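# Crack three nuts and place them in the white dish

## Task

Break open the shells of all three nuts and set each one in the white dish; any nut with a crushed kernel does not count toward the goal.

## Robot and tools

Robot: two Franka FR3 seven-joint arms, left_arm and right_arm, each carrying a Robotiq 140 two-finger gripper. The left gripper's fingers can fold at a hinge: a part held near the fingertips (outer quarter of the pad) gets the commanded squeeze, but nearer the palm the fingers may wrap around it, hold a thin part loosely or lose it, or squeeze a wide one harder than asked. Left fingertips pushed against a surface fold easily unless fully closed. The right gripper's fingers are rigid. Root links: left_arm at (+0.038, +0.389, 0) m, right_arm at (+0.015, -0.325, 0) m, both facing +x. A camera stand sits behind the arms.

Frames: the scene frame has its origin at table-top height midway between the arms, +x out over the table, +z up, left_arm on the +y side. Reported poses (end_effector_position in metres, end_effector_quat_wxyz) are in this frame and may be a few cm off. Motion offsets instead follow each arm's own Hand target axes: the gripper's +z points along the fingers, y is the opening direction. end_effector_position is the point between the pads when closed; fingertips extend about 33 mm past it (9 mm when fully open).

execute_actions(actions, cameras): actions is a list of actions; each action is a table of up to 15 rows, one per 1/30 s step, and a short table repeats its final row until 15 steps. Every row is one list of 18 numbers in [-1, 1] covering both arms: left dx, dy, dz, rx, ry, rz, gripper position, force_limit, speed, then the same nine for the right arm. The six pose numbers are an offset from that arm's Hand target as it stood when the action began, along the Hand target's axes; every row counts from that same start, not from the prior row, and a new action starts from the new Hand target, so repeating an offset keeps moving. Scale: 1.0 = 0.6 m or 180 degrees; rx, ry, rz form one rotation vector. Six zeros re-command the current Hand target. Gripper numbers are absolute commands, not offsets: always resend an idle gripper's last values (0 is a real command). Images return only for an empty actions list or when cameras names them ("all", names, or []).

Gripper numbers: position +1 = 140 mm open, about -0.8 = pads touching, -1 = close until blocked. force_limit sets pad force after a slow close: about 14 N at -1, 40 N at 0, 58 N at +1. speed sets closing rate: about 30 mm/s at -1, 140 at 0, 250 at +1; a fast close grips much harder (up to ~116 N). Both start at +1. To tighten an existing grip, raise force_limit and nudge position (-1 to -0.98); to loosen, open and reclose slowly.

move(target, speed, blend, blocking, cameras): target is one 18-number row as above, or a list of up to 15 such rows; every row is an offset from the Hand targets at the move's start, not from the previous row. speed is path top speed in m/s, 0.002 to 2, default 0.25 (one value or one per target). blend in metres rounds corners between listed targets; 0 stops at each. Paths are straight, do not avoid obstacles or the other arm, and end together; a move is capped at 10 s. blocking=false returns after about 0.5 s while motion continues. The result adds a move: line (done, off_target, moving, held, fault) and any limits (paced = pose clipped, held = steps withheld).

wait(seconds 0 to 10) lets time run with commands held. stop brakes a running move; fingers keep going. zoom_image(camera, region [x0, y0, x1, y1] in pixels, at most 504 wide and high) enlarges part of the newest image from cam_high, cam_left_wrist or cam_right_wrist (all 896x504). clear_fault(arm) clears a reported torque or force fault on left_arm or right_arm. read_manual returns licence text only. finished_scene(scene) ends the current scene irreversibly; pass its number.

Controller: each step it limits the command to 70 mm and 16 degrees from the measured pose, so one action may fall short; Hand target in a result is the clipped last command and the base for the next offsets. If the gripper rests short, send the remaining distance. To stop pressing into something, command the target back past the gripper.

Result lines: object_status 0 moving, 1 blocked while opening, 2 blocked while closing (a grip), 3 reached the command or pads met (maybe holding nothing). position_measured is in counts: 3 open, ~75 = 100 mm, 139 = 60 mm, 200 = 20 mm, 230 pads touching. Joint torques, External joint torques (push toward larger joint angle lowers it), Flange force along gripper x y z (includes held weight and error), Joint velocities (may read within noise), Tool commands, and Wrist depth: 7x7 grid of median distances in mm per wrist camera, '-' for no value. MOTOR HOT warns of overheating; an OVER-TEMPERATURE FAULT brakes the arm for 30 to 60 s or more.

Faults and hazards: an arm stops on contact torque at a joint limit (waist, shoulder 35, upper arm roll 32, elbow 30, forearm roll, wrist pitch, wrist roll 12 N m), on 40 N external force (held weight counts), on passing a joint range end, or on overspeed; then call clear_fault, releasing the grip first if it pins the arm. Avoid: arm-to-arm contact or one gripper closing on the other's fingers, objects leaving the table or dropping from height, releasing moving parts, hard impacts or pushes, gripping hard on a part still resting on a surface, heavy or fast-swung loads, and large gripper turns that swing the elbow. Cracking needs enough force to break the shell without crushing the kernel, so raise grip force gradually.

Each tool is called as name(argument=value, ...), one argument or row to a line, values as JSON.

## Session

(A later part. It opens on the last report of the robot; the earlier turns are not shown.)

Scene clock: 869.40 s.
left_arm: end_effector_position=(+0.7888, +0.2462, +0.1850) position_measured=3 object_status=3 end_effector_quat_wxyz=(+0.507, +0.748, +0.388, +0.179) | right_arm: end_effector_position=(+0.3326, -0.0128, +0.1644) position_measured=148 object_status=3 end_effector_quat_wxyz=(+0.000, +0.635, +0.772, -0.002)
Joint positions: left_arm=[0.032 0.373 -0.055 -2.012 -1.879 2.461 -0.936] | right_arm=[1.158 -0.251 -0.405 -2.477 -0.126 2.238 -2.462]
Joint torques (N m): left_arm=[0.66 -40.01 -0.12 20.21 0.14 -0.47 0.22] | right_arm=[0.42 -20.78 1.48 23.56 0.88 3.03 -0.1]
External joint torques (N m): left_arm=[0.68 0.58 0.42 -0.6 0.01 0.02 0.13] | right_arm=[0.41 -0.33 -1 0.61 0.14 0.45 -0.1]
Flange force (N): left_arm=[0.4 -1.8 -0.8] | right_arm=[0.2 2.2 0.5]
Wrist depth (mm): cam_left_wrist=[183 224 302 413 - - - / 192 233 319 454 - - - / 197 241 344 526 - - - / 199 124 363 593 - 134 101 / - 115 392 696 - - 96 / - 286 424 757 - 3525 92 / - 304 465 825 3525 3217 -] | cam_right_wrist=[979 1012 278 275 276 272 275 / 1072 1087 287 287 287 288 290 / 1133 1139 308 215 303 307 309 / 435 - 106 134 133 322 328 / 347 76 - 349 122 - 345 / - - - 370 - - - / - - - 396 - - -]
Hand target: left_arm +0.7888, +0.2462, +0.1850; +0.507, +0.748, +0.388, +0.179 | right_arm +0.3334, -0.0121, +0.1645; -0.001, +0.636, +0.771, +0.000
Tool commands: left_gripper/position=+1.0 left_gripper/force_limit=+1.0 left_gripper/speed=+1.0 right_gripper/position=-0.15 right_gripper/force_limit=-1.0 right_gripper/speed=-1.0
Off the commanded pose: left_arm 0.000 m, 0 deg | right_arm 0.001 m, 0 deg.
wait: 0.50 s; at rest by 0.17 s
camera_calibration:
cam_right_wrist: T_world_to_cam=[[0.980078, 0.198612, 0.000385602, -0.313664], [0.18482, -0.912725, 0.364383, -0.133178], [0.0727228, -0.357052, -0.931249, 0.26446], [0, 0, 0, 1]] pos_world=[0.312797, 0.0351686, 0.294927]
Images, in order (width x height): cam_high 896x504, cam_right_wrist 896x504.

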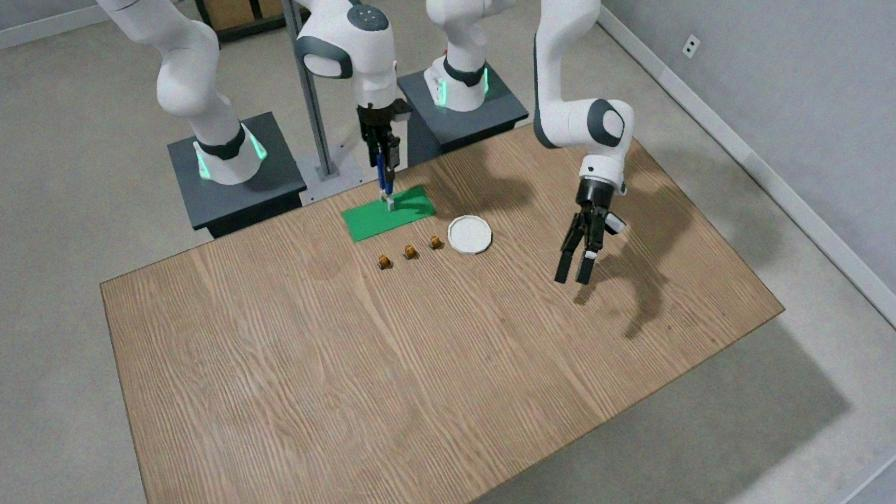

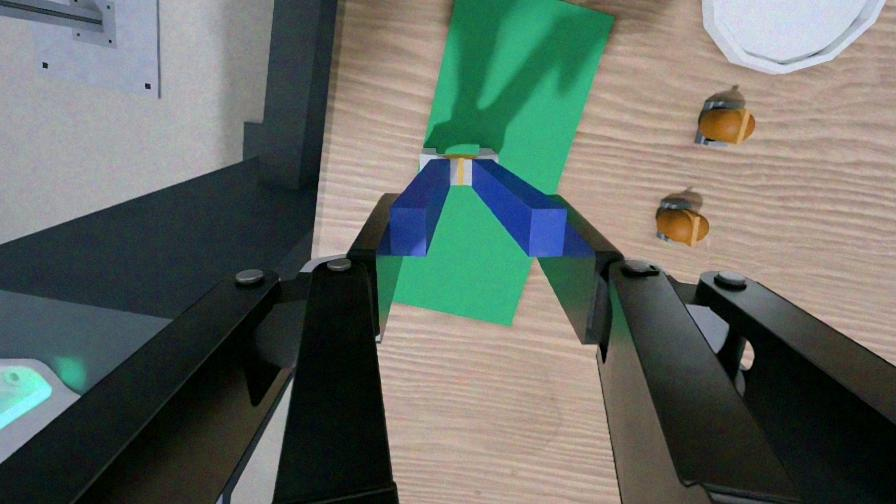

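move(
  target=[
    [0,0,0,0,0,0,1,1,1,0,0,-0.0842,0,0,0,-0.15,-1,-1],
    [0,0,0,0,0,0,1,1,1,-0.1882,0.2248,-0.0842,0,0,0.0139,-0.15,-1,-1],
  ],
  speed=0.1,
  blend=0.02,
  cameras=["cam_right_wrist","cam_high"],
)

zoom_image(
  camera="cam_right_wrist",
  region=[360, 60, 580, 260],
)

zoom_image(
  camera="cam_high",
  region=[310, 170, 460, 320],
)

Scene clock: 917.87 s.
left_arm: end_effector_position=(+0.7888, +0.2462, +0.1850) position_measured=3 object_status=3 end_effector_quat_wxyz=(+0.507, +0.748, +0.388, +0.179) | right_arm: end_effector_position=(+0.4882, -0.0975, +0.2152) position_measured=148 object_status=3 end_effector_quat_wxyz=(+0.001, +0.655, +0.755, +0.001)
Joint positions: left_arm=[0.032 0.373 -0.055 -2.012 -1.879 2.461 -0.936] | right_arm=[1.096 -0.08 -0.665 -2.155 -0.059 2.094 -2.791]
Joint velocities: left_arm=[within noise] | right_arm=[0.001 0 0 0 0 -0.001 -0.006]
Joint torques (N m): left_arm=[0.72 -39.97 -0.11 20.2 0.13 -0.48 0.2] | right_arm=[0.66 -23.08 0.62 24.95 1.36 2.51 -0.26]
External joint torques (N m): left_arm=[0.69 0.69 0.39 -0.61 -0.01 0.01 0.11] | right_arm=[0.59 0.26 -0.93 0.77 0.53 -0.06 -0.26]
Flange force (N): left_arm=[0.5 -1.8 -0.6] | right_arm=[1.1 6.1 -0.3]
Wrist depth (mm): cam_left_wrist=[183 223 302 400 - - - / 193 233 318 467 - - 1186 / 198 239 345 522 - - - / 200 124 363 596 - 134 102 / - 115 394 701 - - 96 / - 288 424 764 - - 92 / - 305 465 932 2859 - -] | cam_right_wrist=[1058 319 319 320 321 321 323 / 1139 336 334 340 337 341 340 / 483 355 361 357 356 357 359 / 374 373 108 377 141 378 383 / - 76 - 402 121 - 403 / - - - 431 - - - / - - - 459 - - -]
Hand target: left_arm +0.7888, +0.2462, +0.1850; +0.507, +0.748, +0.388, +0.179 | right_arm +0.4874, -0.0974, +0.2147; -0.001, +0.653, +0.757, +0.000
Off the commanded pose: left_arm 0.000 m, 0 deg | right_arm 0.001 m, 0 deg.
move: done
camera_calibration:
cam_right_wrist: T_world_to_cam=[[0.989147, 0.146814, 0.00573596, -0.459973], [0.134761, -0.922113, 0.362693, -0.233891], [0.0585376, -0.357984, -0.931891, 0.277236], [0, 0, 0, 1]] pos_world=[0.470272, -0.0488974, 0.345822]
Images, in order (width x height): cam_high 896x504, cam_right_wrist 896x504.

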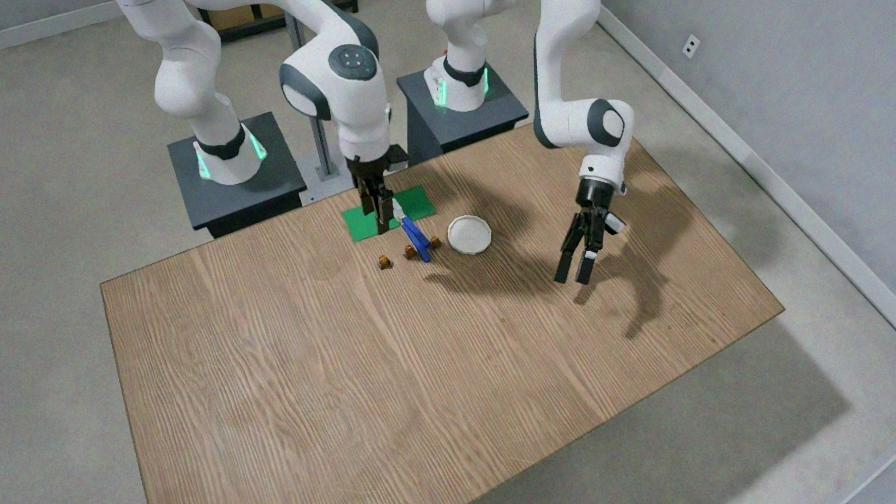

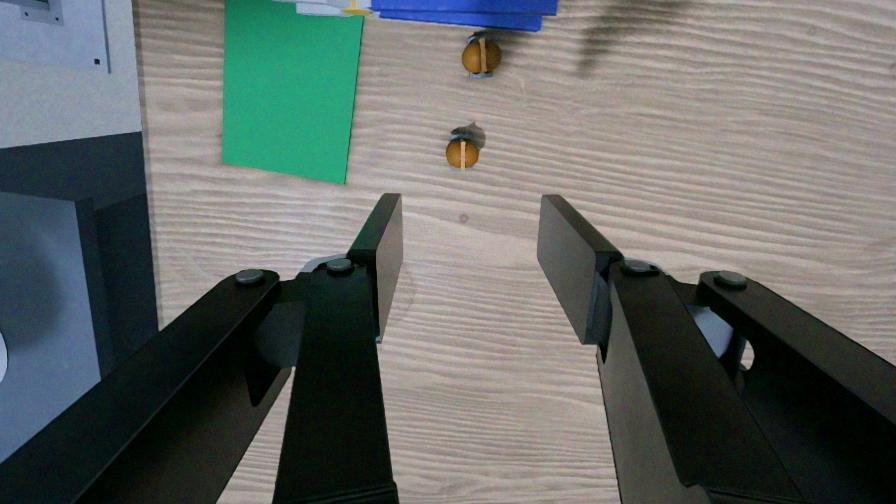

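Scaled by 2.291 from the camera's 896x504 image, which has a finer 1280x720 frame.

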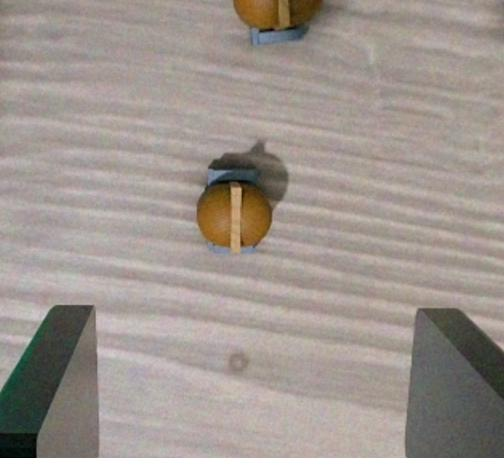

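Scaled by 3.360 from the camera's 896x504 image, which has a finer 1280x720 frame.

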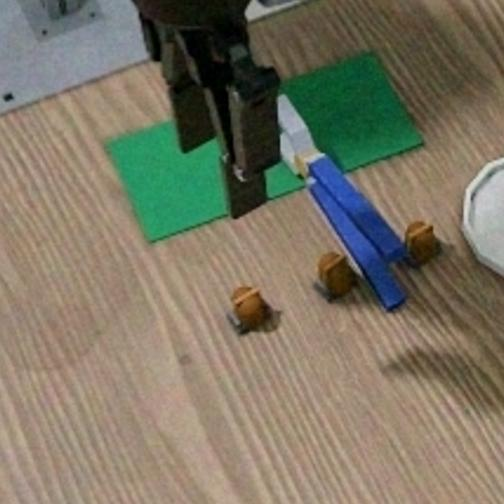

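move(
  target=[0,0,0,0,0,0,1,1,1,0.3558,-0.0438,-0.0588,0,0,0,0.412,1,0],
  speed=0.2,
  cameras=["cam_right_wrist"],
)

zoom_image(
  camera="cam_right_wrist",
  region=[300, 100, 700, 450],
)

Scene clock: 934.33 s.
left_arm: end_effector_position=(+0.7888, +0.2462, +0.1850) position_measured=3 object_status=3 end_effector_quat_wxyz=(+0.507, +0.748, +0.388, +0.179) | right_arm: end_effector_position=(+0.4305, +0.1103, +0.2509) position_measured=77 object_status=3 end_effector_quat_wxyz=(+0.001, +0.648, +0.761, +0.001)
Joint positions: left_arm=[0.032 0.373 -0.055 -2.012 -1.879 2.461 -0.936] | right_arm=[1.26 0.16 -0.513 -1.807 0.083 1.948 -2.548]
Joint velocities: left_arm=[within noise] | right_arm=[0 0.002 -0.001 0 -0.001 -0.001 0.004]
Joint torques (N m): left_arm=[0.71 -39.99 -0.11 20.19 0.12 -0.48 0.21] | right_arm=[0.33 -34.59 -3.21 25.49 1.42 2.55 0.2]
External joint torques (N m): left_arm=[0.7 0.76 0.41 -0.7 -0.02 0.02 0.12] | right_arm=[0.41 0.08 -0.69 0.59 0.54 -0.06 0.2]
Flange force (N): left_arm=[0.4 -2.0 -0.7] | right_arm=[2.1 2.4 -1.1]
Wrist depth (mm): cam_left_wrist=[183 223 304 409 - - - / 192 233 317 460 - 1362 - / 198 240 344 516 - - - / 199 124 366 598 - 134 101 / - 115 392 699 - - 97 / - 288 427 750 - - 92 / - 304 466 894 3676 - -] | cam_right_wrist=[991 1092 350 353 354 355 355 / - 1173 372 370 366 374 374 / 1203 1185 394 395 388 397 394 / 1295 - 135 406 407 125 420 / - 81 426 442 451 106 - / - - 469 471 473 - - / - - 505 507 506 - -]
Hand target: left_arm +0.7888, +0.2462, +0.1850; +0.507, +0.748, +0.388, +0.179 | right_arm +0.4300, +0.1099, +0.2502; -0.001, +0.653, +0.757, +0.000
Off the commanded pose: left_arm 0.000 m, 0 deg | right_arm 0.001 m, 1 deg.
move: done
camera_calibration:
cam_right_wrist: T_world_to_cam=[[0.986361, 0.164488, 0.0059083, -0.434395], [0.151245, -0.919944, 0.361701, -0.0544547], [0.0649307, -0.355874, -0.932275, 0.385357], [0, 0, 0, 1]] pos_world=[0.411685, 0.158496, 0.381522]
Images, in order (width x height): cam_right_wrist 896x504.

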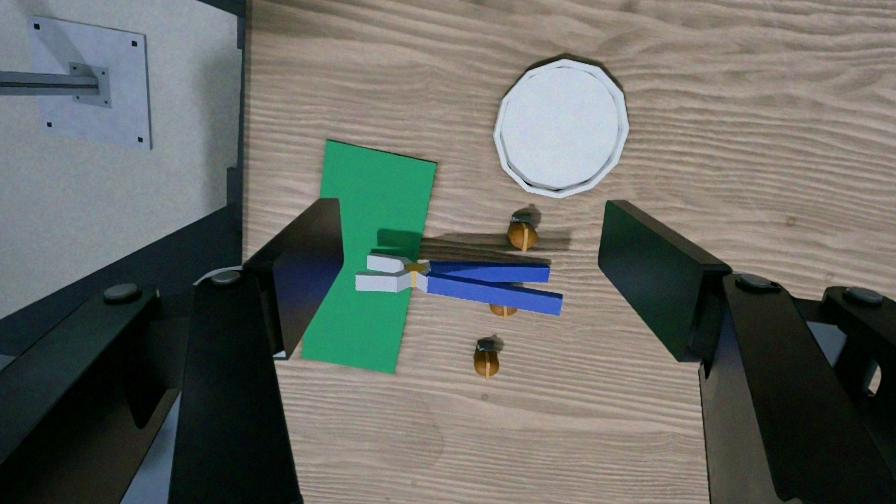

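Scaled by 1.260 from the camera's 896x504 image, which has a finer 1280x720 frame.

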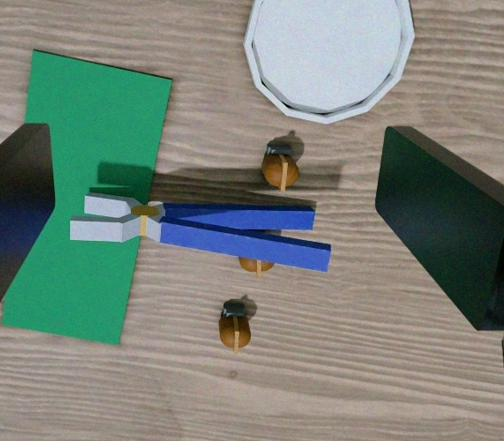

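zoom_image(
  camera="cam_high",
  region=[350, 170, 450, 280],
)

zoom_image(
  camera="cam_right_wrist",
  region=[340, 190, 580, 390],
)

This scene's latest camera images include none from cam_high. They are from: cam_right_wrist. cam_high's image comes with the result of a call that names it in "cameras".

Scaled by 2.100 from the camera's 896x504 image, which has a finer 1280x720 frame.

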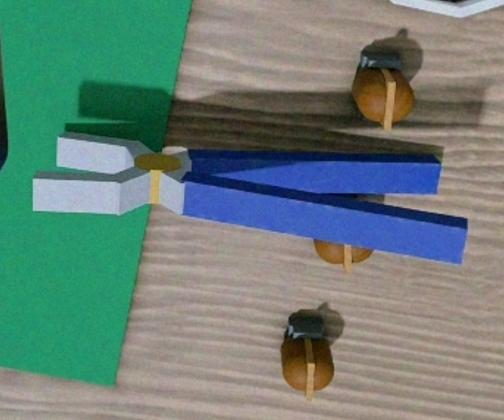

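move(
  target=[0,0,0,0,0,0,1,1,1,-0.1778,-0.0163,0.1667,0,0,0.51,0.412,1,0],
  speed=0.2,
  cameras=["cam_right_wrist","cam_high"],
)

zoom_image(
  camera="cam_right_wrist",
  region=[300, 60, 740, 500],
)

zoom_image(
  camera="cam_high",
  region=[340, 170, 460, 290],
)

Scene clock: 996.27 s.
left_arm: end_effector_position=(+0.7888, +0.2462, +0.1850) position_measured=3 object_status=3 end_effector_quat_wxyz=(+0.507, +0.748, +0.388, +0.179) | right_arm: end_effector_position=(+0.4349, +0.0035, +0.1497) position_measured=77 object_status=3 end_effector_quat_wxyz=(-0.001, +0.998, +0.061, -0.003)
Joint positions: left_arm=[0.032 0.373 -0.055 -2.012 -1.879 2.461 -0.936] | right_arm=[1.371 0.058 -0.746 -2.206 0.056 2.244 -1.071]
Joint velocities: left_arm=[within noise] | right_arm=[0 0 -0.001 0 -0.001 0.001 0.005]
Joint torques (N m): left_arm=[0.71 -39.98 -0.13 20.19 0.13 -0.47 0.2] | right_arm=[0.73 -26.64 -1.72 22.98 0.4 2.98 0.17]
External joint torques (N m): left_arm=[0.77 0.85 0.45 -0.77 -0.01 0.04 0.11] | right_arm=[0.74 -1.42 -0.51 -0.27 -0.26 0.32 0.17]
Flange force (N): left_arm=[0.5 -2.2 -0.7] | right_arm=[-7.5 3.6 -2.5]
Wrist depth (mm): cam_left_wrist=[184 223 302 414 - - - / 191 233 319 451 - - - / 198 240 345 520 - - - / 199 124 363 596 - 134 101 / - 115 393 694 - - 96 / - 286 426 797 - - 92 / - 305 468 1001 - - -] | cam_right_wrist=[262 259 267 254 256 257 256 / 279 279 277 272 274 272 270 / 296 296 291 288 288 288 287 / 314 310 135 303 153 125 305 / - 80 333 342 334 105 - / - - 354 356 350 - - / - - 1490 1509 - - -]
Hand target: left_arm +0.7888, +0.2462, +0.1850; +0.507, +0.748, +0.388, +0.179 | right_arm +0.4358, +0.0030, +0.1501; +0.000, +0.998, +0.058, -0.001
Off the commanded pose: left_arm 0.000 m, 0 deg | right_arm 0.001 m, 0 deg.
move: done
camera_calibration:
cam_right_wrist: T_world_to_cam=[[0.127487, -0.99184, 0.000981494, -0.0422661], [-0.922524, -0.118214, 0.36739, 0.346496], [-0.364276, -0.0477429, -0.930067, 0.438018], [0, 0, 0, 1]] pos_world=[0.484599, 0.0199517, 0.280129]
Images, in order (width x height): cam_high 896x504, cam_right_wrist 896x504.

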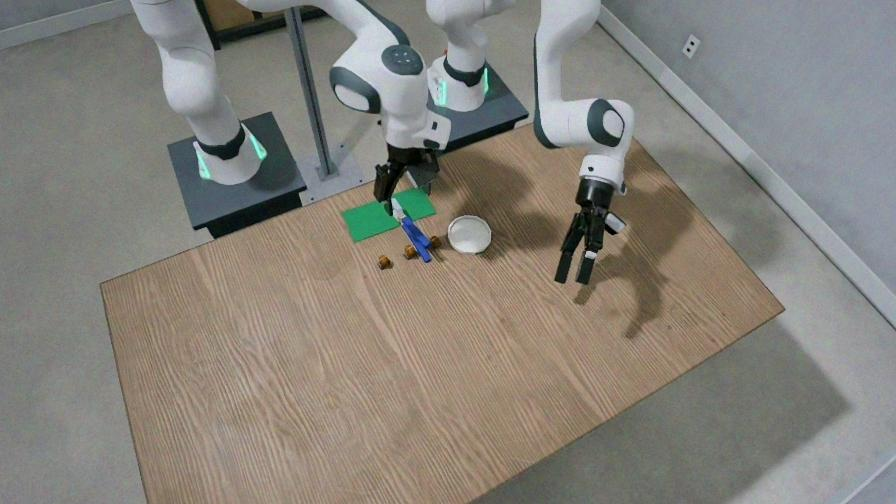

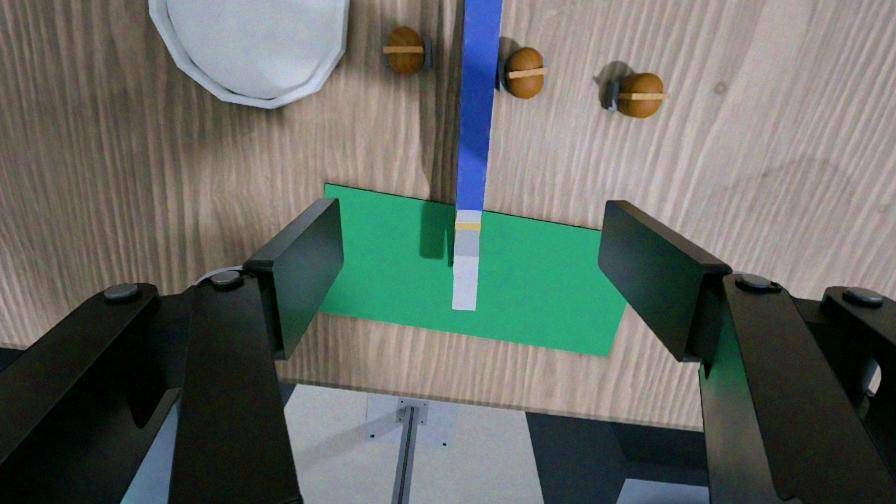

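Scaled by 1.145 from the camera's 896x504 image, which has a finer 1280x720 frame.

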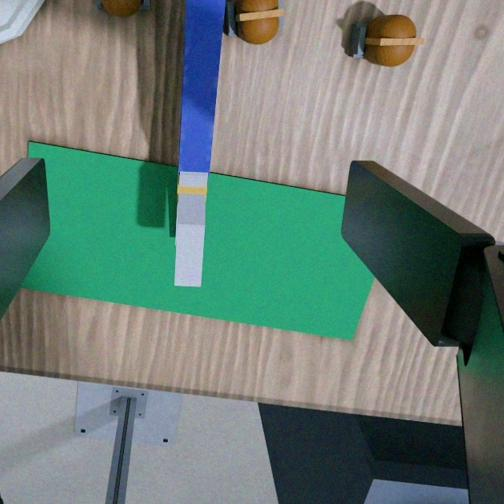

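Scaled by 4.200 from the camera's 896x504 image, which has a finer 1280x720 frame.

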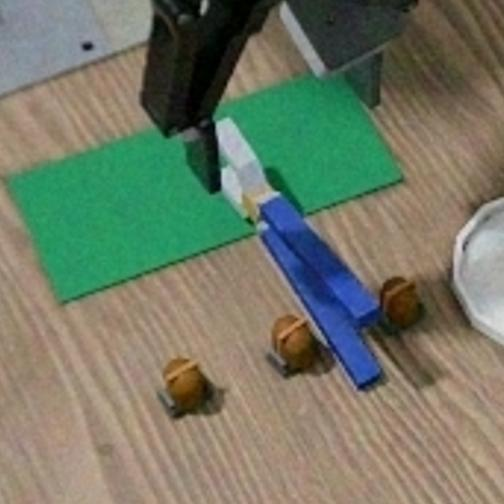

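move(
  target=[0,0,0,0,0,0,1,1,1,0,-0.0033,0.1817,0,0,0,0.412,1,0],
  speed=0.12,
  cameras=["cam_right_wrist","cam_high"],
)

zoom_image(
  camera="cam_right_wrist",
  region=[240, 60, 690, 504],
)

zoom_image(
  camera="cam_high",
  region=[340, 170, 460, 290],
)

Scene clock: 1008.97 s.
left_arm: end_effector_position=(+0.7888, +0.2462, +0.1850) position_measured=3 object_status=3 end_effector_quat_wxyz=(+0.507, +0.748, +0.388, +0.179) | right_arm: end_effector_position=(+0.4347, +0.0035, +0.0405) position_measured=77 object_status=3 end_effector_quat_wxyz=(+0.002, +0.998, +0.055, -0.002)
Joint positions: left_arm=[0.032 0.373 -0.055 -2.012 -1.879 2.461 -0.936] | right_arm=[1.278 0.295 -0.636 -2.268 0.285 2.482 -1.215]
Joint velocities: left_arm=[within noise] | right_arm=[-0.001 -0.001 0 0.001 -0.001 0 -0.005]
Joint torques (N m): left_arm=[0.71 -39.98 -0.12 20.19 0.13 -0.49 0.17] | right_arm=[-0.11 -32.82 -5.24 20.94 0.79 2.96 -0.36]
External joint torques (N m): left_arm=[0.63 0.76 0.33 -0.69 -0.01 0 0.09] | right_arm=[-0.1 -1.19 0.01 0.9 0.27 0.32 -0.36]
Flange force (N): left_arm=[0.4 -1.9 -0.6] | right_arm=[0.9 0.4 -0.9]
Wrist depth (mm): cam_left_wrist=[183 223 302 424 - - 946 / 191 233 317 454 - - - / 198 240 345 523 - - - / 199 124 363 603 - 134 101 / - 115 393 697 - - 96 / - 285 427 759 - 3525 92 / - 305 467 884 3138 - -] | cam_right_wrist=[161 161 161 150 158 161 160 / 168 170 173 168 170 168 167 / 184 183 182 180 179 180 180 / 196 194 157 192 191 125 191 / - 80 - 158 - 106 - / - - - 217 - - - / - - 241 241 242 - -]
Hand target: left_arm +0.7888, +0.2462, +0.1850; +0.507, +0.748, +0.388, +0.179 | right_arm +0.4354, +0.0051, +0.0411; +0.000, +0.998, +0.058, -0.001
Off the commanded pose: left_arm 0.000 m, 0 deg | right_arm 0.002 m, 0 deg.
move: done
camera_calibration:
cam_right_wrist: T_world_to_cam=[[0.115101, -0.993332, 0.0066612, -0.0369704], [-0.92478, -0.104704, 0.365812, 0.387455], [-0.362675, -0.0482653, -0.930665, 0.335688], [0, 0, 0, 1]] pos_world=[0.484312, 0.0200464, 0.170924]
Images, in order (width x height): cam_high 896x504, cam_right_wrist 896x504.

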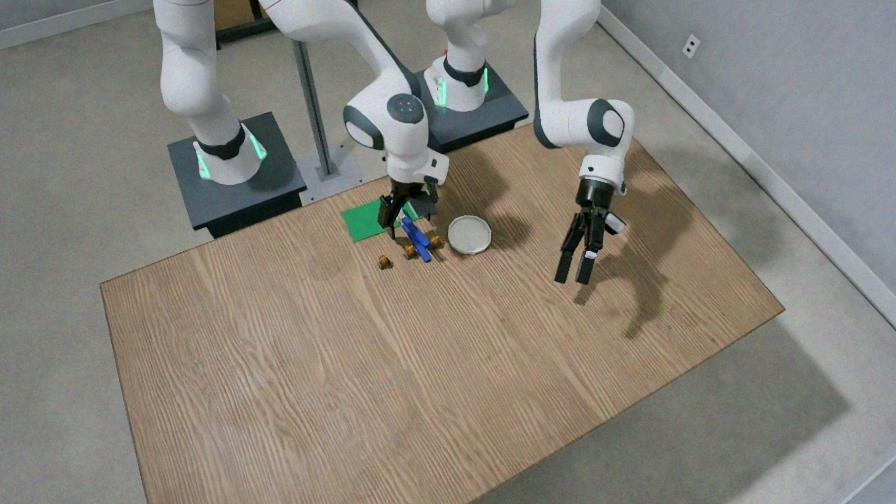

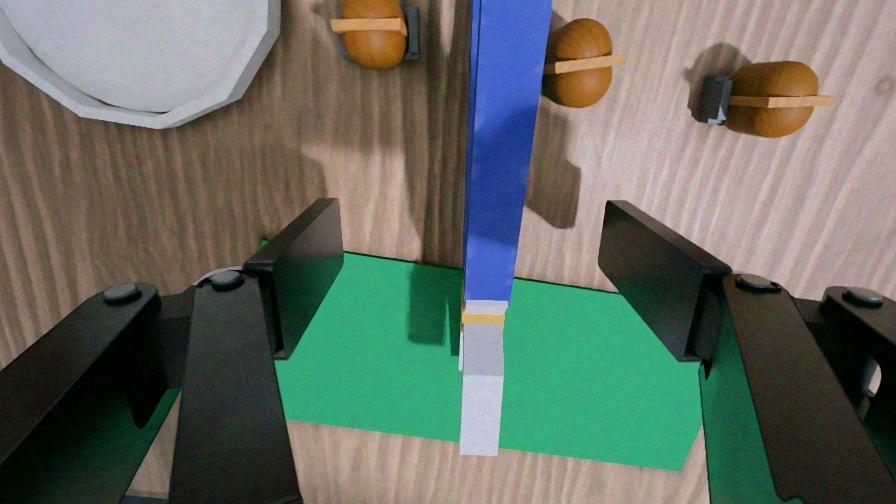

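Scaled by 1.120 from the camera's 896x504 image, which has a finer 1280x720 frame.

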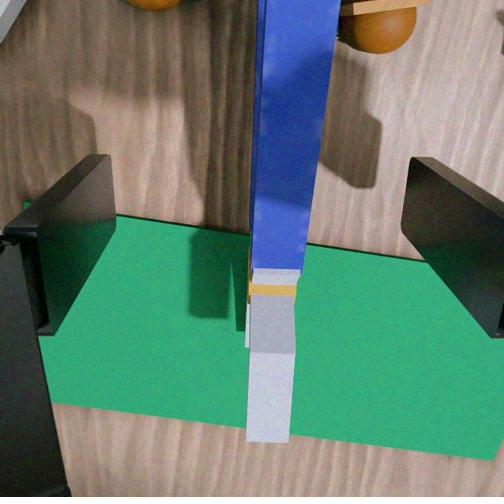

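Scaled by 4.200 from the camera's 896x504 image, which has a finer 1280x720 frame.

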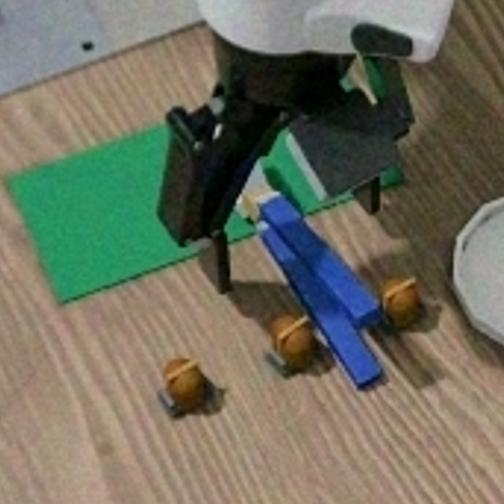

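move(
  target=[0,0,0,0,0,0,1,1,1,0,0,0,0,0,0,-1,-1,-1],
  speed=0.1,
)

wait(
  seconds=1.0,
  cameras=["cam_right_wrist"],
)

Scene clock: 1015.07 s.
left_arm: end_effector_position=(+0.7888, +0.2462, +0.1850) position_measured=3 object_status=3 end_effector_quat_wxyz=(+0.507, +0.748, +0.388, +0.179) | right_arm: end_effector_position=(+0.4348, +0.0034, +0.0403) position_measured=207 object_status=2 end_effector_quat_wxyz=(+0.002, +0.998, +0.056, -0.002)
Joint positions: left_arm=[0.032 0.373 -0.055 -2.012 -1.879 2.461 -0.936] | right_arm=[1.275 0.295 -0.633 -2.268 0.285 2.483 -1.217]
Joint torques (N m): left_arm=[0.69 -39.97 -0.18 20.19 0.13 -0.48 0.17] | right_arm=[0.12 -33.36 -5.1 20.8 0.68 2.94 -0.29]
External joint torques (N m): left_arm=[0.66 0.71 0.31 -0.61 -0.01 0.01 0.09] | right_arm=[0.07 -1.66 0.08 0.73 0.17 0.29 -0.29]
Flange force (N): left_arm=[0.5 -1.8 -0.5] | right_arm=[-1.3 1.2 -2.5]
Wrist depth (mm): cam_left_wrist=[184 223 302 409 - - - / 192 233 317 452 - - - / 198 240 344 519 - - - / 199 124 363 598 - 134 101 / - 115 392 697 - - 97 / - 286 427 755 3899 3478 92 / - 304 469 881 3730 3217 -] | cam_right_wrist=[161 160 160 101 157 160 160 / 168 170 173 111 171 168 167 / 184 183 182 177 181 180 179 / 196 195 190 120 188 191 191 / 210 205 82 - - 198 204 / - - - - - - 215 / - - - - - - -]
Hand target: left_arm +0.7888, +0.2462, +0.1850; +0.507, +0.748, +0.388, +0.179 | right_arm +0.4354, +0.0051, +0.0411; +0.000, +0.998, +0.058, -0.001
Off the commanded pose: left_arm 0.000 m, 0 deg | right_arm 0.002 m, 0 deg.
move: done

Scene clock: 1016.07 s.
left_arm: end_effector_position=(+0.7888, +0.2462, +0.1850) position_measured=3 object_status=3 end_effector_quat_wxyz=(+0.507, +0.748, +0.388, +0.179) | right_arm: end_effector_position=(+0.4348, +0.0034, +0.0403) position_measured=207 object_status=2 end_effector_quat_wxyz=(+0.002, +0.998, +0.056, -0.002)
Joint positions: left_arm=[0.032 0.373 -0.055 -2.012 -1.879 2.461 -0.936] | right_arm=[1.275 0.295 -0.633 -2.268 0.285 2.483 -1.217]
Joint torques (N m): left_arm=[0.71 -39.94 -0.15 20.19 0.13 -0.48 0.22] | right_arm=[0.11 -33.39 -5.15 20.85 0.69 2.94 -0.24]
External joint torques (N m): left_arm=[0.62 0.57 0.3 -0.53 0 0 0.13] | right_arm=[0.06 -1.77 0.02 0.82 0.18 0.3 -0.24]
Flange force (N): left_arm=[0.4 -1.7 -0.6] | right_arm=[-1.3 1.1 -2.8]
Wrist depth (mm): cam_left_wrist=[184 224 302 414 - - - / 192 233 316 450 - - - / 198 240 345 520 - - - / 199 124 363 597 - 134 102 / - 115 392 723 3138 - 97 / - 287 425 759 - - 92 / - 304 467 820 - - -] | cam_right_wrist=[161 160 161 130 158 161 160 / 168 168 172 111 170 167 166 / 184 184 182 178 180 180 179 / 196 195 192 120 187 191 190 / 210 206 82 - - 199 203 / - - - - - - 215 / - - - - - - -]
Hand target: left_arm +0.7888, +0.2462, +0.1850; +0.507, +0.748, +0.388, +0.179 | right_arm +0.4354, +0.0051, +0.0411; +0.000, +0.998, +0.058, -0.001
Tool commands: left_gripper/position=+1.0 left_gripper/force_limit=+1.0 left_gripper/speed=+1.0 right_gripper/position=-1.0 right_gripper/force_limit=-1.0 right_gripper/speed=-1.0
Off the commanded pose: left_arm 0.000 m, 0 deg | right_arm 0.002 m, 0 deg.
wait: 1.00 s; at rest by 0.17 s
camera_calibration:
cam_right_wrist: T_world_to_cam=[[0.116188, -0.993209, 0.00608254, -0.0375088], [-0.924494, -0.105907, 0.366189, 0.387466], [-0.363058, -0.04817, -0.93052, 0.335599], [0, 0, 0, 1]] pos_world=[0.48441, 0.019947, 0.170625]
Images, in order (width x height): cam_right_wrist 896x504.

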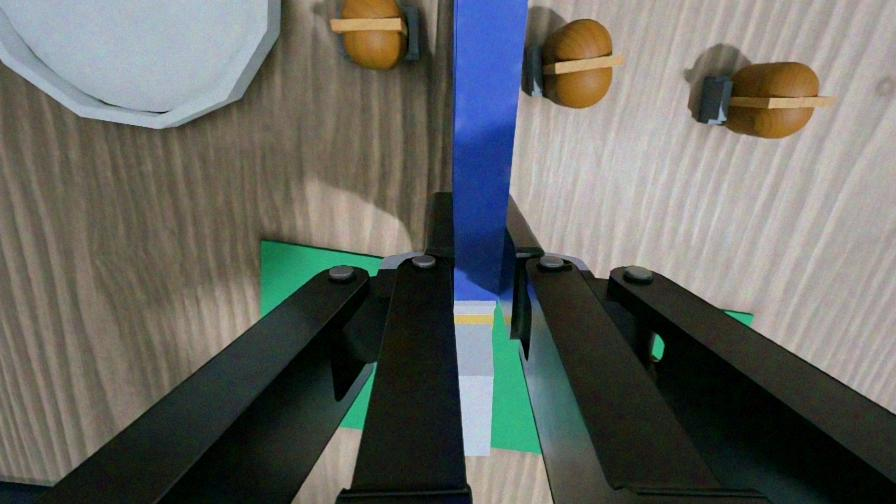

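move(
  target=[0,0,0,0,0,0,1,1,1,0,0,-0.15,0,0,0,-1,-1,-1],
  speed=0.06,
  cameras=["cam_right_wrist","cam_high"],
)

zoom_image(
  camera="cam_high",
  region=[340, 150, 480, 290],
)

Scene clock: 1025.23 s.
left_arm: end_effector_position=(+0.7888, +0.2462, +0.1850) position_measured=3 object_status=3 end_effector_quat_wxyz=(+0.507, +0.748, +0.388, +0.179) | right_arm: end_effector_position=(+0.4347, +0.0054, +0.1296) position_measured=207 object_status=2 end_effector_quat_wxyz=(-0.001, +0.998, +0.061, -0.002)
Joint positions: left_arm=[0.032 0.373 -0.055 -2.012 -1.879 2.461 -0.936] | right_arm=[1.353 0.098 -0.726 -2.224 0.092 2.293 -1.093]
Joint velocities: left_arm=[within noise] | right_arm=[-0.001 0 0 0 0 -0.002 0.006]
Joint torques (N m): left_arm=[0.71 -39.96 -0.11 20.19 0.14 -0.48 0.21] | right_arm=[0.85 -28.58 -2.83 23.97 0.36 2.76 0.25]
External joint torques (N m): left_arm=[0.55 0.58 0.26 -0.58 0 -0.01 0.13] | right_arm=[0.9 -2.14 -0.81 1.25 -0.26 0.1 0.26]
Flange force (N): left_arm=[0.2 -1.7 -0.6] | right_arm=[-5.3 2.0 -6.6]
Wrist depth (mm): cam_left_wrist=[184 223 302 407 - - - / 192 234 320 456 - - - / 198 240 343 519 - - 1243 / 199 124 365 600 - 134 101 / - 115 392 709 - - 97 / - 287 427 771 - - 92 / - 304 468 926 - 3258 -] | cam_right_wrist=[245 237 240 101 240 239 238 / 260 260 258 253 255 253 251 / 275 275 273 121 269 268 266 / 292 292 284 116 278 285 282 / 314 308 82 - - 87 304 / - - - - - - 318 / - - - - - - -]
Hand target: left_arm +0.7888, +0.2462, +0.1850; +0.507, +0.748, +0.388, +0.179 | right_arm +0.4356, +0.0050, +0.1311; +0.000, +0.998, +0.058, -0.001
Off the commanded pose: left_arm 0.000 m, 0 deg | right_arm 0.002 m, 0 deg.
move: done
camera_calibration:
cam_right_wrist: T_world_to_cam=[[0.127301, -0.991863, 0.00129918, -0.0402909], [-0.923258, -0.118017, 0.365605, 0.354464], [-0.362477, -0.0477414, -0.930769, 0.418545], [0, 0, 0, 1]] pos_world=[0.484104, 0.0218516, 0.260027]
Images, in order (width x height): cam_high 896x504, cam_right_wrist 896x504.

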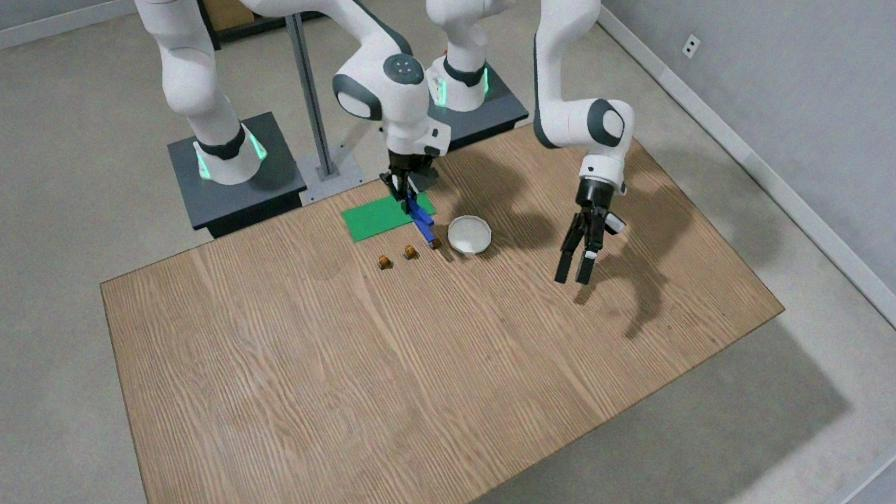

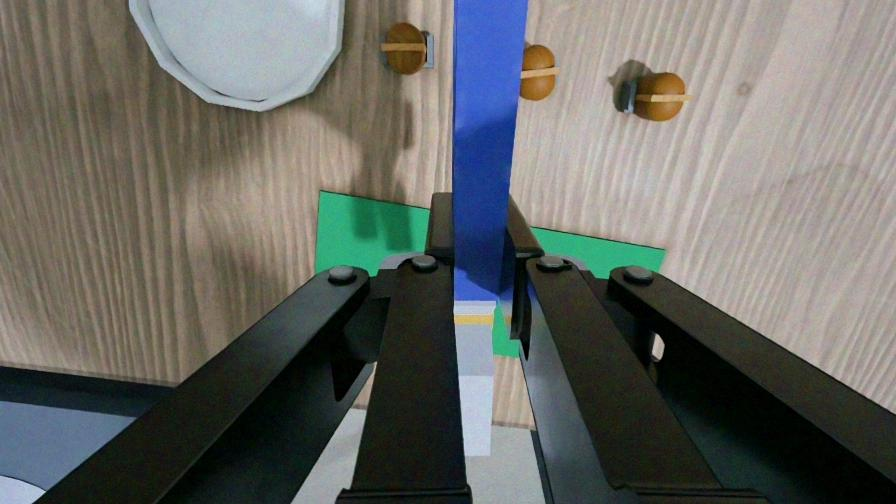

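Scaled by 3.600 from the camera's 896x504 image, which has a finer 1280x720 frame.

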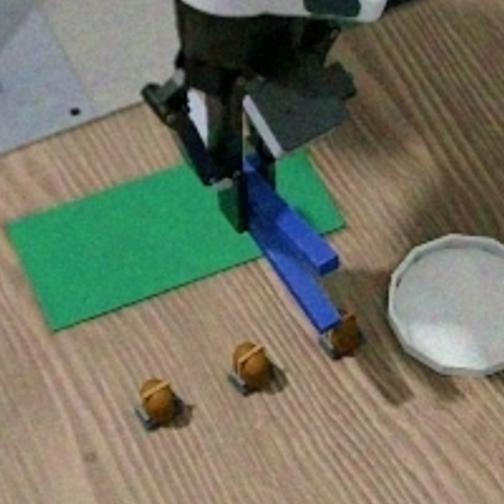

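move(
  target=[0,0,0,0,0,0,1,1,1,-0.0635,0.3198,-0.015,0,0,0.5,-1,-1,-1],
  speed=0.15,
  cameras=["cam_right_wrist","cam_high"],
)

zoom_image(
  camera="cam_high",
  region=[280, 170, 420, 310],
)

Scene clock: 1043.27 s.
left_arm: end_effector_position=(+0.7888, +0.2462, +0.1850) position_measured=3 object_status=3 end_effector_quat_wxyz=(+0.507, +0.748, +0.388, +0.179) | right_arm: end_effector_position=(+0.4197, -0.1901, +0.1396) position_measured=207 object_status=2 end_effector_quat_wxyz=(+0.001, +0.749, -0.662, -0.002)
Joint positions: left_arm=[0.032 0.373 -0.055 -2.012 -1.879 2.461 -0.936] | right_arm=[0.837 -0.289 -0.549 -2.564 -0.198 2.303 0.348]
Joint velocities: left_arm=[within noise] | right_arm=[0.001 0 -0.001 0 0 0.001 0.005]
Joint torques (N m): left_arm=[0.72 -39.99 -0.08 20.18 0.13 -0.48 0.17] | right_arm=[-0.08 -17.99 3.52 22.57 0.67 2.84 0.18]
External joint torques (N m): left_arm=[0.72 0.62 0.44 -0.61 -0.01 0.01 0.08] | right_arm=[-0.12 -0.75 -0.22 0.46 0.11 0.28 0.18]
Flange force (N): left_arm=[0.5 -1.7 -0.8] | right_arm=[0.4 1.0 -1.1]
Wrist depth (mm): cam_left_wrist=[184 223 303 414 - 1034 - / 192 233 320 470 1775 - - / 198 240 345 519 - - - / 199 124 362 597 - 134 101 / - 115 393 703 - - 97 / - 286 424 757 - - 92 / - 303 464 830 - - -] | cam_right_wrist=[251 252 250 101 251 250 300 / 267 266 266 259 264 264 310 / 284 283 282 121 282 282 303 / 302 301 296 116 296 299 1123 / 324 319 82 - - 310 1247 / 343 - - - - - - / - - - - - - -]
Hand target: left_arm +0.7888, +0.2462, +0.1850; +0.507, +0.748, +0.388, +0.179 | right_arm +0.4200, -0.1900, +0.1400; +0.000, +0.747, -0.665, -0.001
Off the commanded pose: left_arm 0.000 m, 0 deg | right_arm 0.001 m, 0 deg.
move: done
camera_calibration:
cam_right_wrist: T_world_to_cam=[[-0.991715, -0.128279, 0.00673229, 0.400714], [-0.117085, 0.92425, 0.363392, 0.174078], [-0.0528379, 0.359593, -0.931612, 0.360749], [0, 0, 0, 1]] pos_world=[0.436838, -0.239211, 0.270122]
Images, in order (width x height): cam_high 896x504, cam_right_wrist 896x504.

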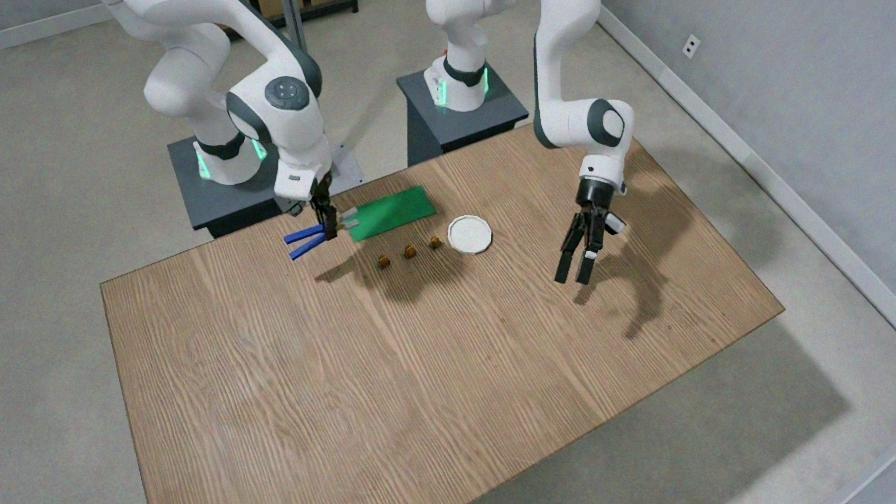

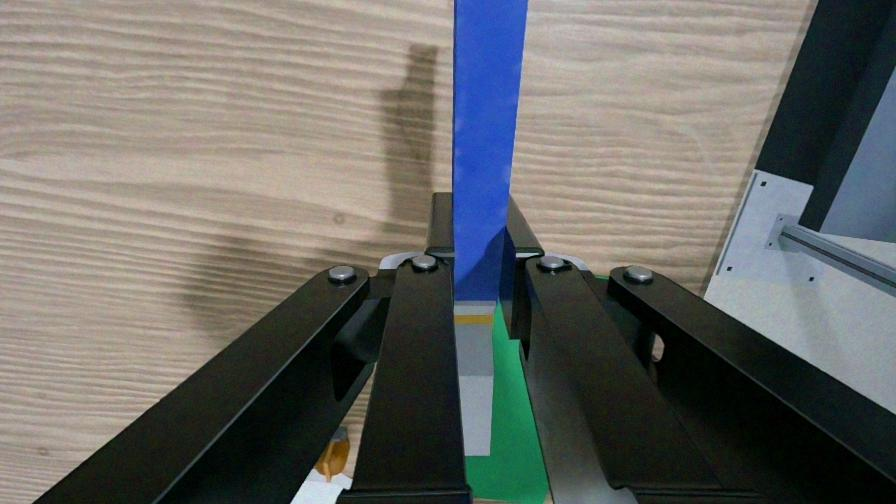

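Scaled by 3.600 from the camera's 896x504 image, which has a finer 1280x720 frame.

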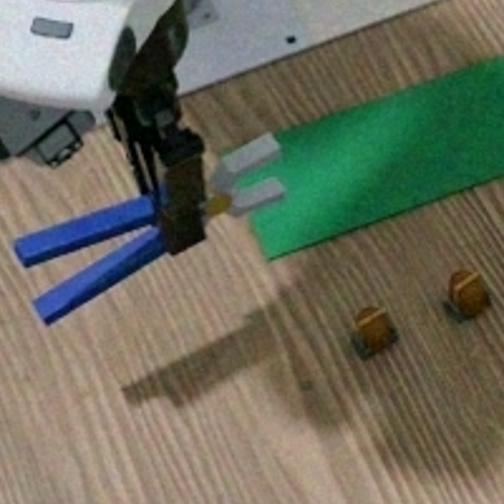

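move(
  target=[0,0,0,0,0,0,1,1,1,0,0,0.1642,0,0,0,-1,-1,-1],
  speed=0.08,
)

Scene clock: 1082.00 s.
left_arm: end_effector_position=(+0.7888, +0.2462, +0.1850) position_measured=3 object_status=3 end_effector_quat_wxyz=(+0.507, +0.748, +0.388, +0.179) | right_arm: end_effector_position=(+0.4177, -0.1907, +0.0408) position_measured=207 object_status=2 end_effector_quat_wxyz=(+0.003, +0.746, -0.666, -0.001)
Joint positions: left_arm=[0.032 0.373 -0.055 -2.012 -1.879 2.461 -0.936] | right_arm=[0.892 -0.029 -0.604 -2.64 -0.035 2.61 0.237]
Joint velocities: left_arm=[within noise] | right_arm=[-0.002 -0.001 0 0 0 0.002 -0.007]
Joint torques (N m): left_arm=[0.73 -39.93 -0.13 20.23 0.13 -0.48 0.18] | right_arm=[0.42 -21.79 -0.24 20.04 0.87 3.02 -0.32]
External joint torques (N m): left_arm=[0.61 0.59 0.29 -0.49 -0.01 -0.01 0.1] | right_arm=[0.44 -0.42 -0.62 1.54 0.49 0.47 -0.32]
Flange force (N): left_arm=[0.5 -1.6 -0.4] | right_arm=[-0.3 -6.1 2.3]
Wrist depth (mm): cam_left_wrist=[184 223 303 405 - 1170 - / 192 233 318 458 - - - / 198 240 344 534 1878 - - / 199 124 363 593 - 134 101 / - 115 392 697 - - 97 / - 286 426 787 - - 93 / - 305 465 900 3574 - -] | cam_right_wrist=[162 161 162 159 162 162 162 / 172 171 171 111 172 171 171 / 184 183 182 177 182 181 182 / 194 194 192 115 189 194 194 / 208 204 82 - - 87 213 / - - - - - - 1234 / - - - - - - -]
Hand target: left_arm +0.7888, +0.2462, +0.1850; +0.507, +0.748, +0.388, +0.179 | right_arm +0.4198, -0.1899, +0.0415; +0.000, +0.747, -0.665, -0.001
Off the commanded pose: left_arm 0.000 m, 0 deg | right_arm 0.002 m, 0 deg.
move: done

move(
  target=[0,0,0,0,0,0,1,1,1,0,0,0,0,0,0,-0.4,-1,-1],
  speed=0.08,
  cameras=["cam_right_wrist"],
)

Scene clock: 1085.43 s.
left_arm: end_effector_position=(+0.7888, +0.2462, +0.1850) position_measured=3 object_status=3 end_effector_quat_wxyz=(+0.507, +0.748, +0.388, +0.179) | right_arm: end_effector_position=(+0.4185, -0.1904, +0.0412) position_measured=179 object_status=0 end_effector_quat_wxyz=(+0.002, +0.746, -0.666, -0.001)
Joint positions: left_arm=[0.032 0.373 -0.055 -2.012 -1.879 2.461 -0.936] | right_arm=[0.892 -0.029 -0.604 -2.639 -0.035 2.611 0.235]
Joint torques (N m): left_arm=[0.73 -39.99 -0.13 20.16 0.14 -0.48 0.21] | right_arm=[0.36 -21.89 -0.2 19.47 0.81 2.87 -0.32]
External joint torques (N m): left_arm=[0.52 0.43 0.2 -0.52 0 -0.02 0.13] | right_arm=[0.39 -0.52 -0.57 1 0.43 0.33 -0.32]
Flange force (N): left_arm=[0.0 -1.5 -0.8] | right_arm=[0.1 -3.9 1.5]
Wrist depth (mm): cam_left_wrist=[184 223 302 407 - - - / 192 233 318 453 - - - / 198 240 344 517 - - - / 199 124 365 594 - 134 101 / - 115 393 692 - - 97 / - 287 425 752 - - 92 / - 303 466 822 - - -] | cam_right_wrist=[162 163 162 159 162 162 162 / 172 172 172 167 171 171 171 / 183 182 182 161 182 182 182 / 195 195 190 142 154 194 194 / 208 203 - 160 - 94 1102 / - - - 214 - 76 - / - - - 241 - - -]
Hand target: left_arm +0.7888, +0.2462, +0.1850; +0.507, +0.748, +0.388, +0.179 | right_arm +0.4198, -0.1900, +0.0416; +0.001, +0.747, -0.665, -0.001
Off the commanded pose: left_arm 0.000 m, 0 deg | right_arm 0.001 m, 0 deg.
move: done
camera_calibration:
cam_right_wrist: T_world_to_cam=[[-0.992876, -0.11892, 0.00744945, 0.402425], [-0.108299, 0.926737, 0.359764, 0.206893], [-0.0496866, 0.356394, -0.933014, 0.267252], [0, 0, 0, 1]] pos_world=[0.435244, -0.239126, 0.171919]
Images, in order (width x height): cam_right_wrist 896x504.

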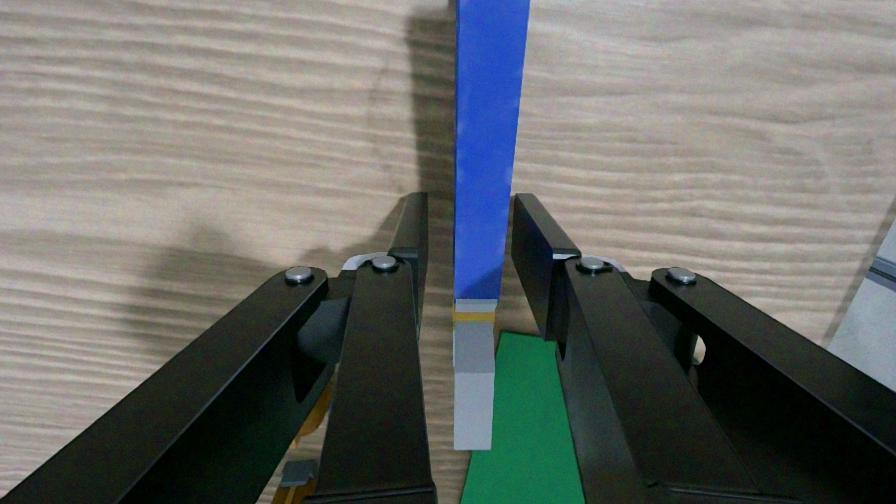

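move(
  target=[
    [0,0,0,0,0,0,1,1,1,0,0,0,0,0,0,-1,-1,-1],
    [0,0,0,0,0,0,1,1,1,0.0087,-0.0745,-0.0167,0.0833,0,0,-1,-1,-1],
    [0,0,0,0,0,0,1,1,1,0.0087,-0.0745,0.001,0.0833,0,0,-1,-1,-1],
  ],
  speed=0.06,
  cameras=["cam_right_wrist","cam_high"],
)

Scene clock: 1123.43 s.
left_arm: end_effector_position=(+0.7888, +0.2462, +0.1850) position_measured=3 object_status=3 end_effector_quat_wxyz=(+0.507, +0.748, +0.388, +0.179) | right_arm: end_effector_position=(+0.4641, -0.1915, +0.0406) position_measured=207 object_status=2 end_effector_quat_wxyz=(-0.095, +0.741, -0.659, +0.086)
Joint positions: left_arm=[0.032 0.373 -0.055 -2.012 -1.879 2.461 -0.936] | right_arm=[0.818 -0.008 -0.585 -2.746 -0.291 2.987 0.43]
Joint velocities: left_arm=[within noise] | right_arm=[-0.001 -0.001 0 0.001 0.001 0.004 0]
Joint torques (N m): left_arm=[0.69 -40.01 -0.1 20.22 0.14 -0.47 0.15] | right_arm=[0.96 -21.44 -0.37 17.26 0.99 3.65 -0.09]
External joint torques (N m): left_arm=[0.74 0.78 0.47 -0.68 0 0.03 0.07] | right_arm=[0.87 -0.36 -0.55 0.52 0.49 0.6 -0.07]
Flange force (N): left_arm=[0.7 -1.8 -0.6] | right_arm=[0.0 0.0 0.0]
Wrist depth (mm): cam_left_wrist=[184 223 303 410 - - - / 191 234 317 456 - - - / 197 240 345 517 - - - / 199 124 365 589 - 134 105 / - 115 392 703 - - 96 / - 288 426 748 - - 93 / - 303 467 836 - 3525 -] | cam_right_wrist=[209 194 179 103 154 145 136 / 225 207 190 113 163 152 143 / 243 222 202 186 172 160 151 / 264 239 215 120 177 169 157 / 289 264 82 154 - 87 166 / 321 - - 155 - - 170 / - - - - - - -]
Hand target: left_arm +0.7888, +0.2462, +0.1850; +0.507, +0.748, +0.388, +0.179 | right_arm +0.4648, -0.1900, +0.0409; -0.097, +0.741, -0.659, +0.086
Off the commanded pose: left_arm 0.000 m, 0 deg | right_arm 0.002 m, 0 deg.
move: done
camera_calibration:
cam_right_wrist: T_world_to_cam=[[-0.960784, -0.117975, -0.250951, 0.443361], [-0.202952, 0.915845, 0.346467, 0.255431], [0.188958, 0.383811, -0.903872, 0.162636], [0, 0, 0, 1]] pos_world=[0.447083, -0.244051, 0.169766]
Images, in order (width x height): cam_high 896x504, cam_right_wrist 896x504.

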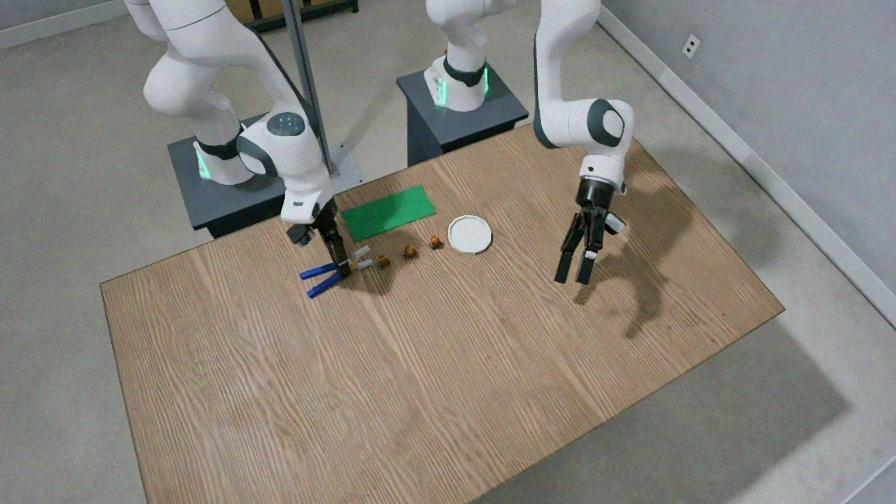

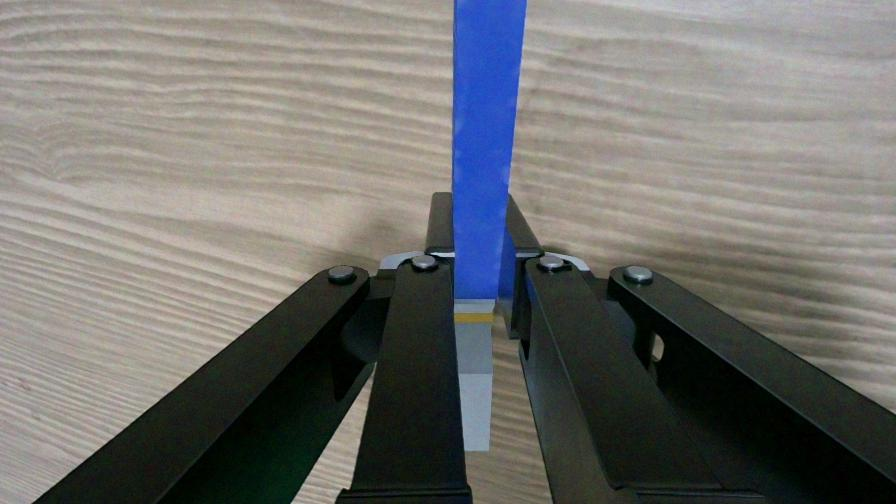

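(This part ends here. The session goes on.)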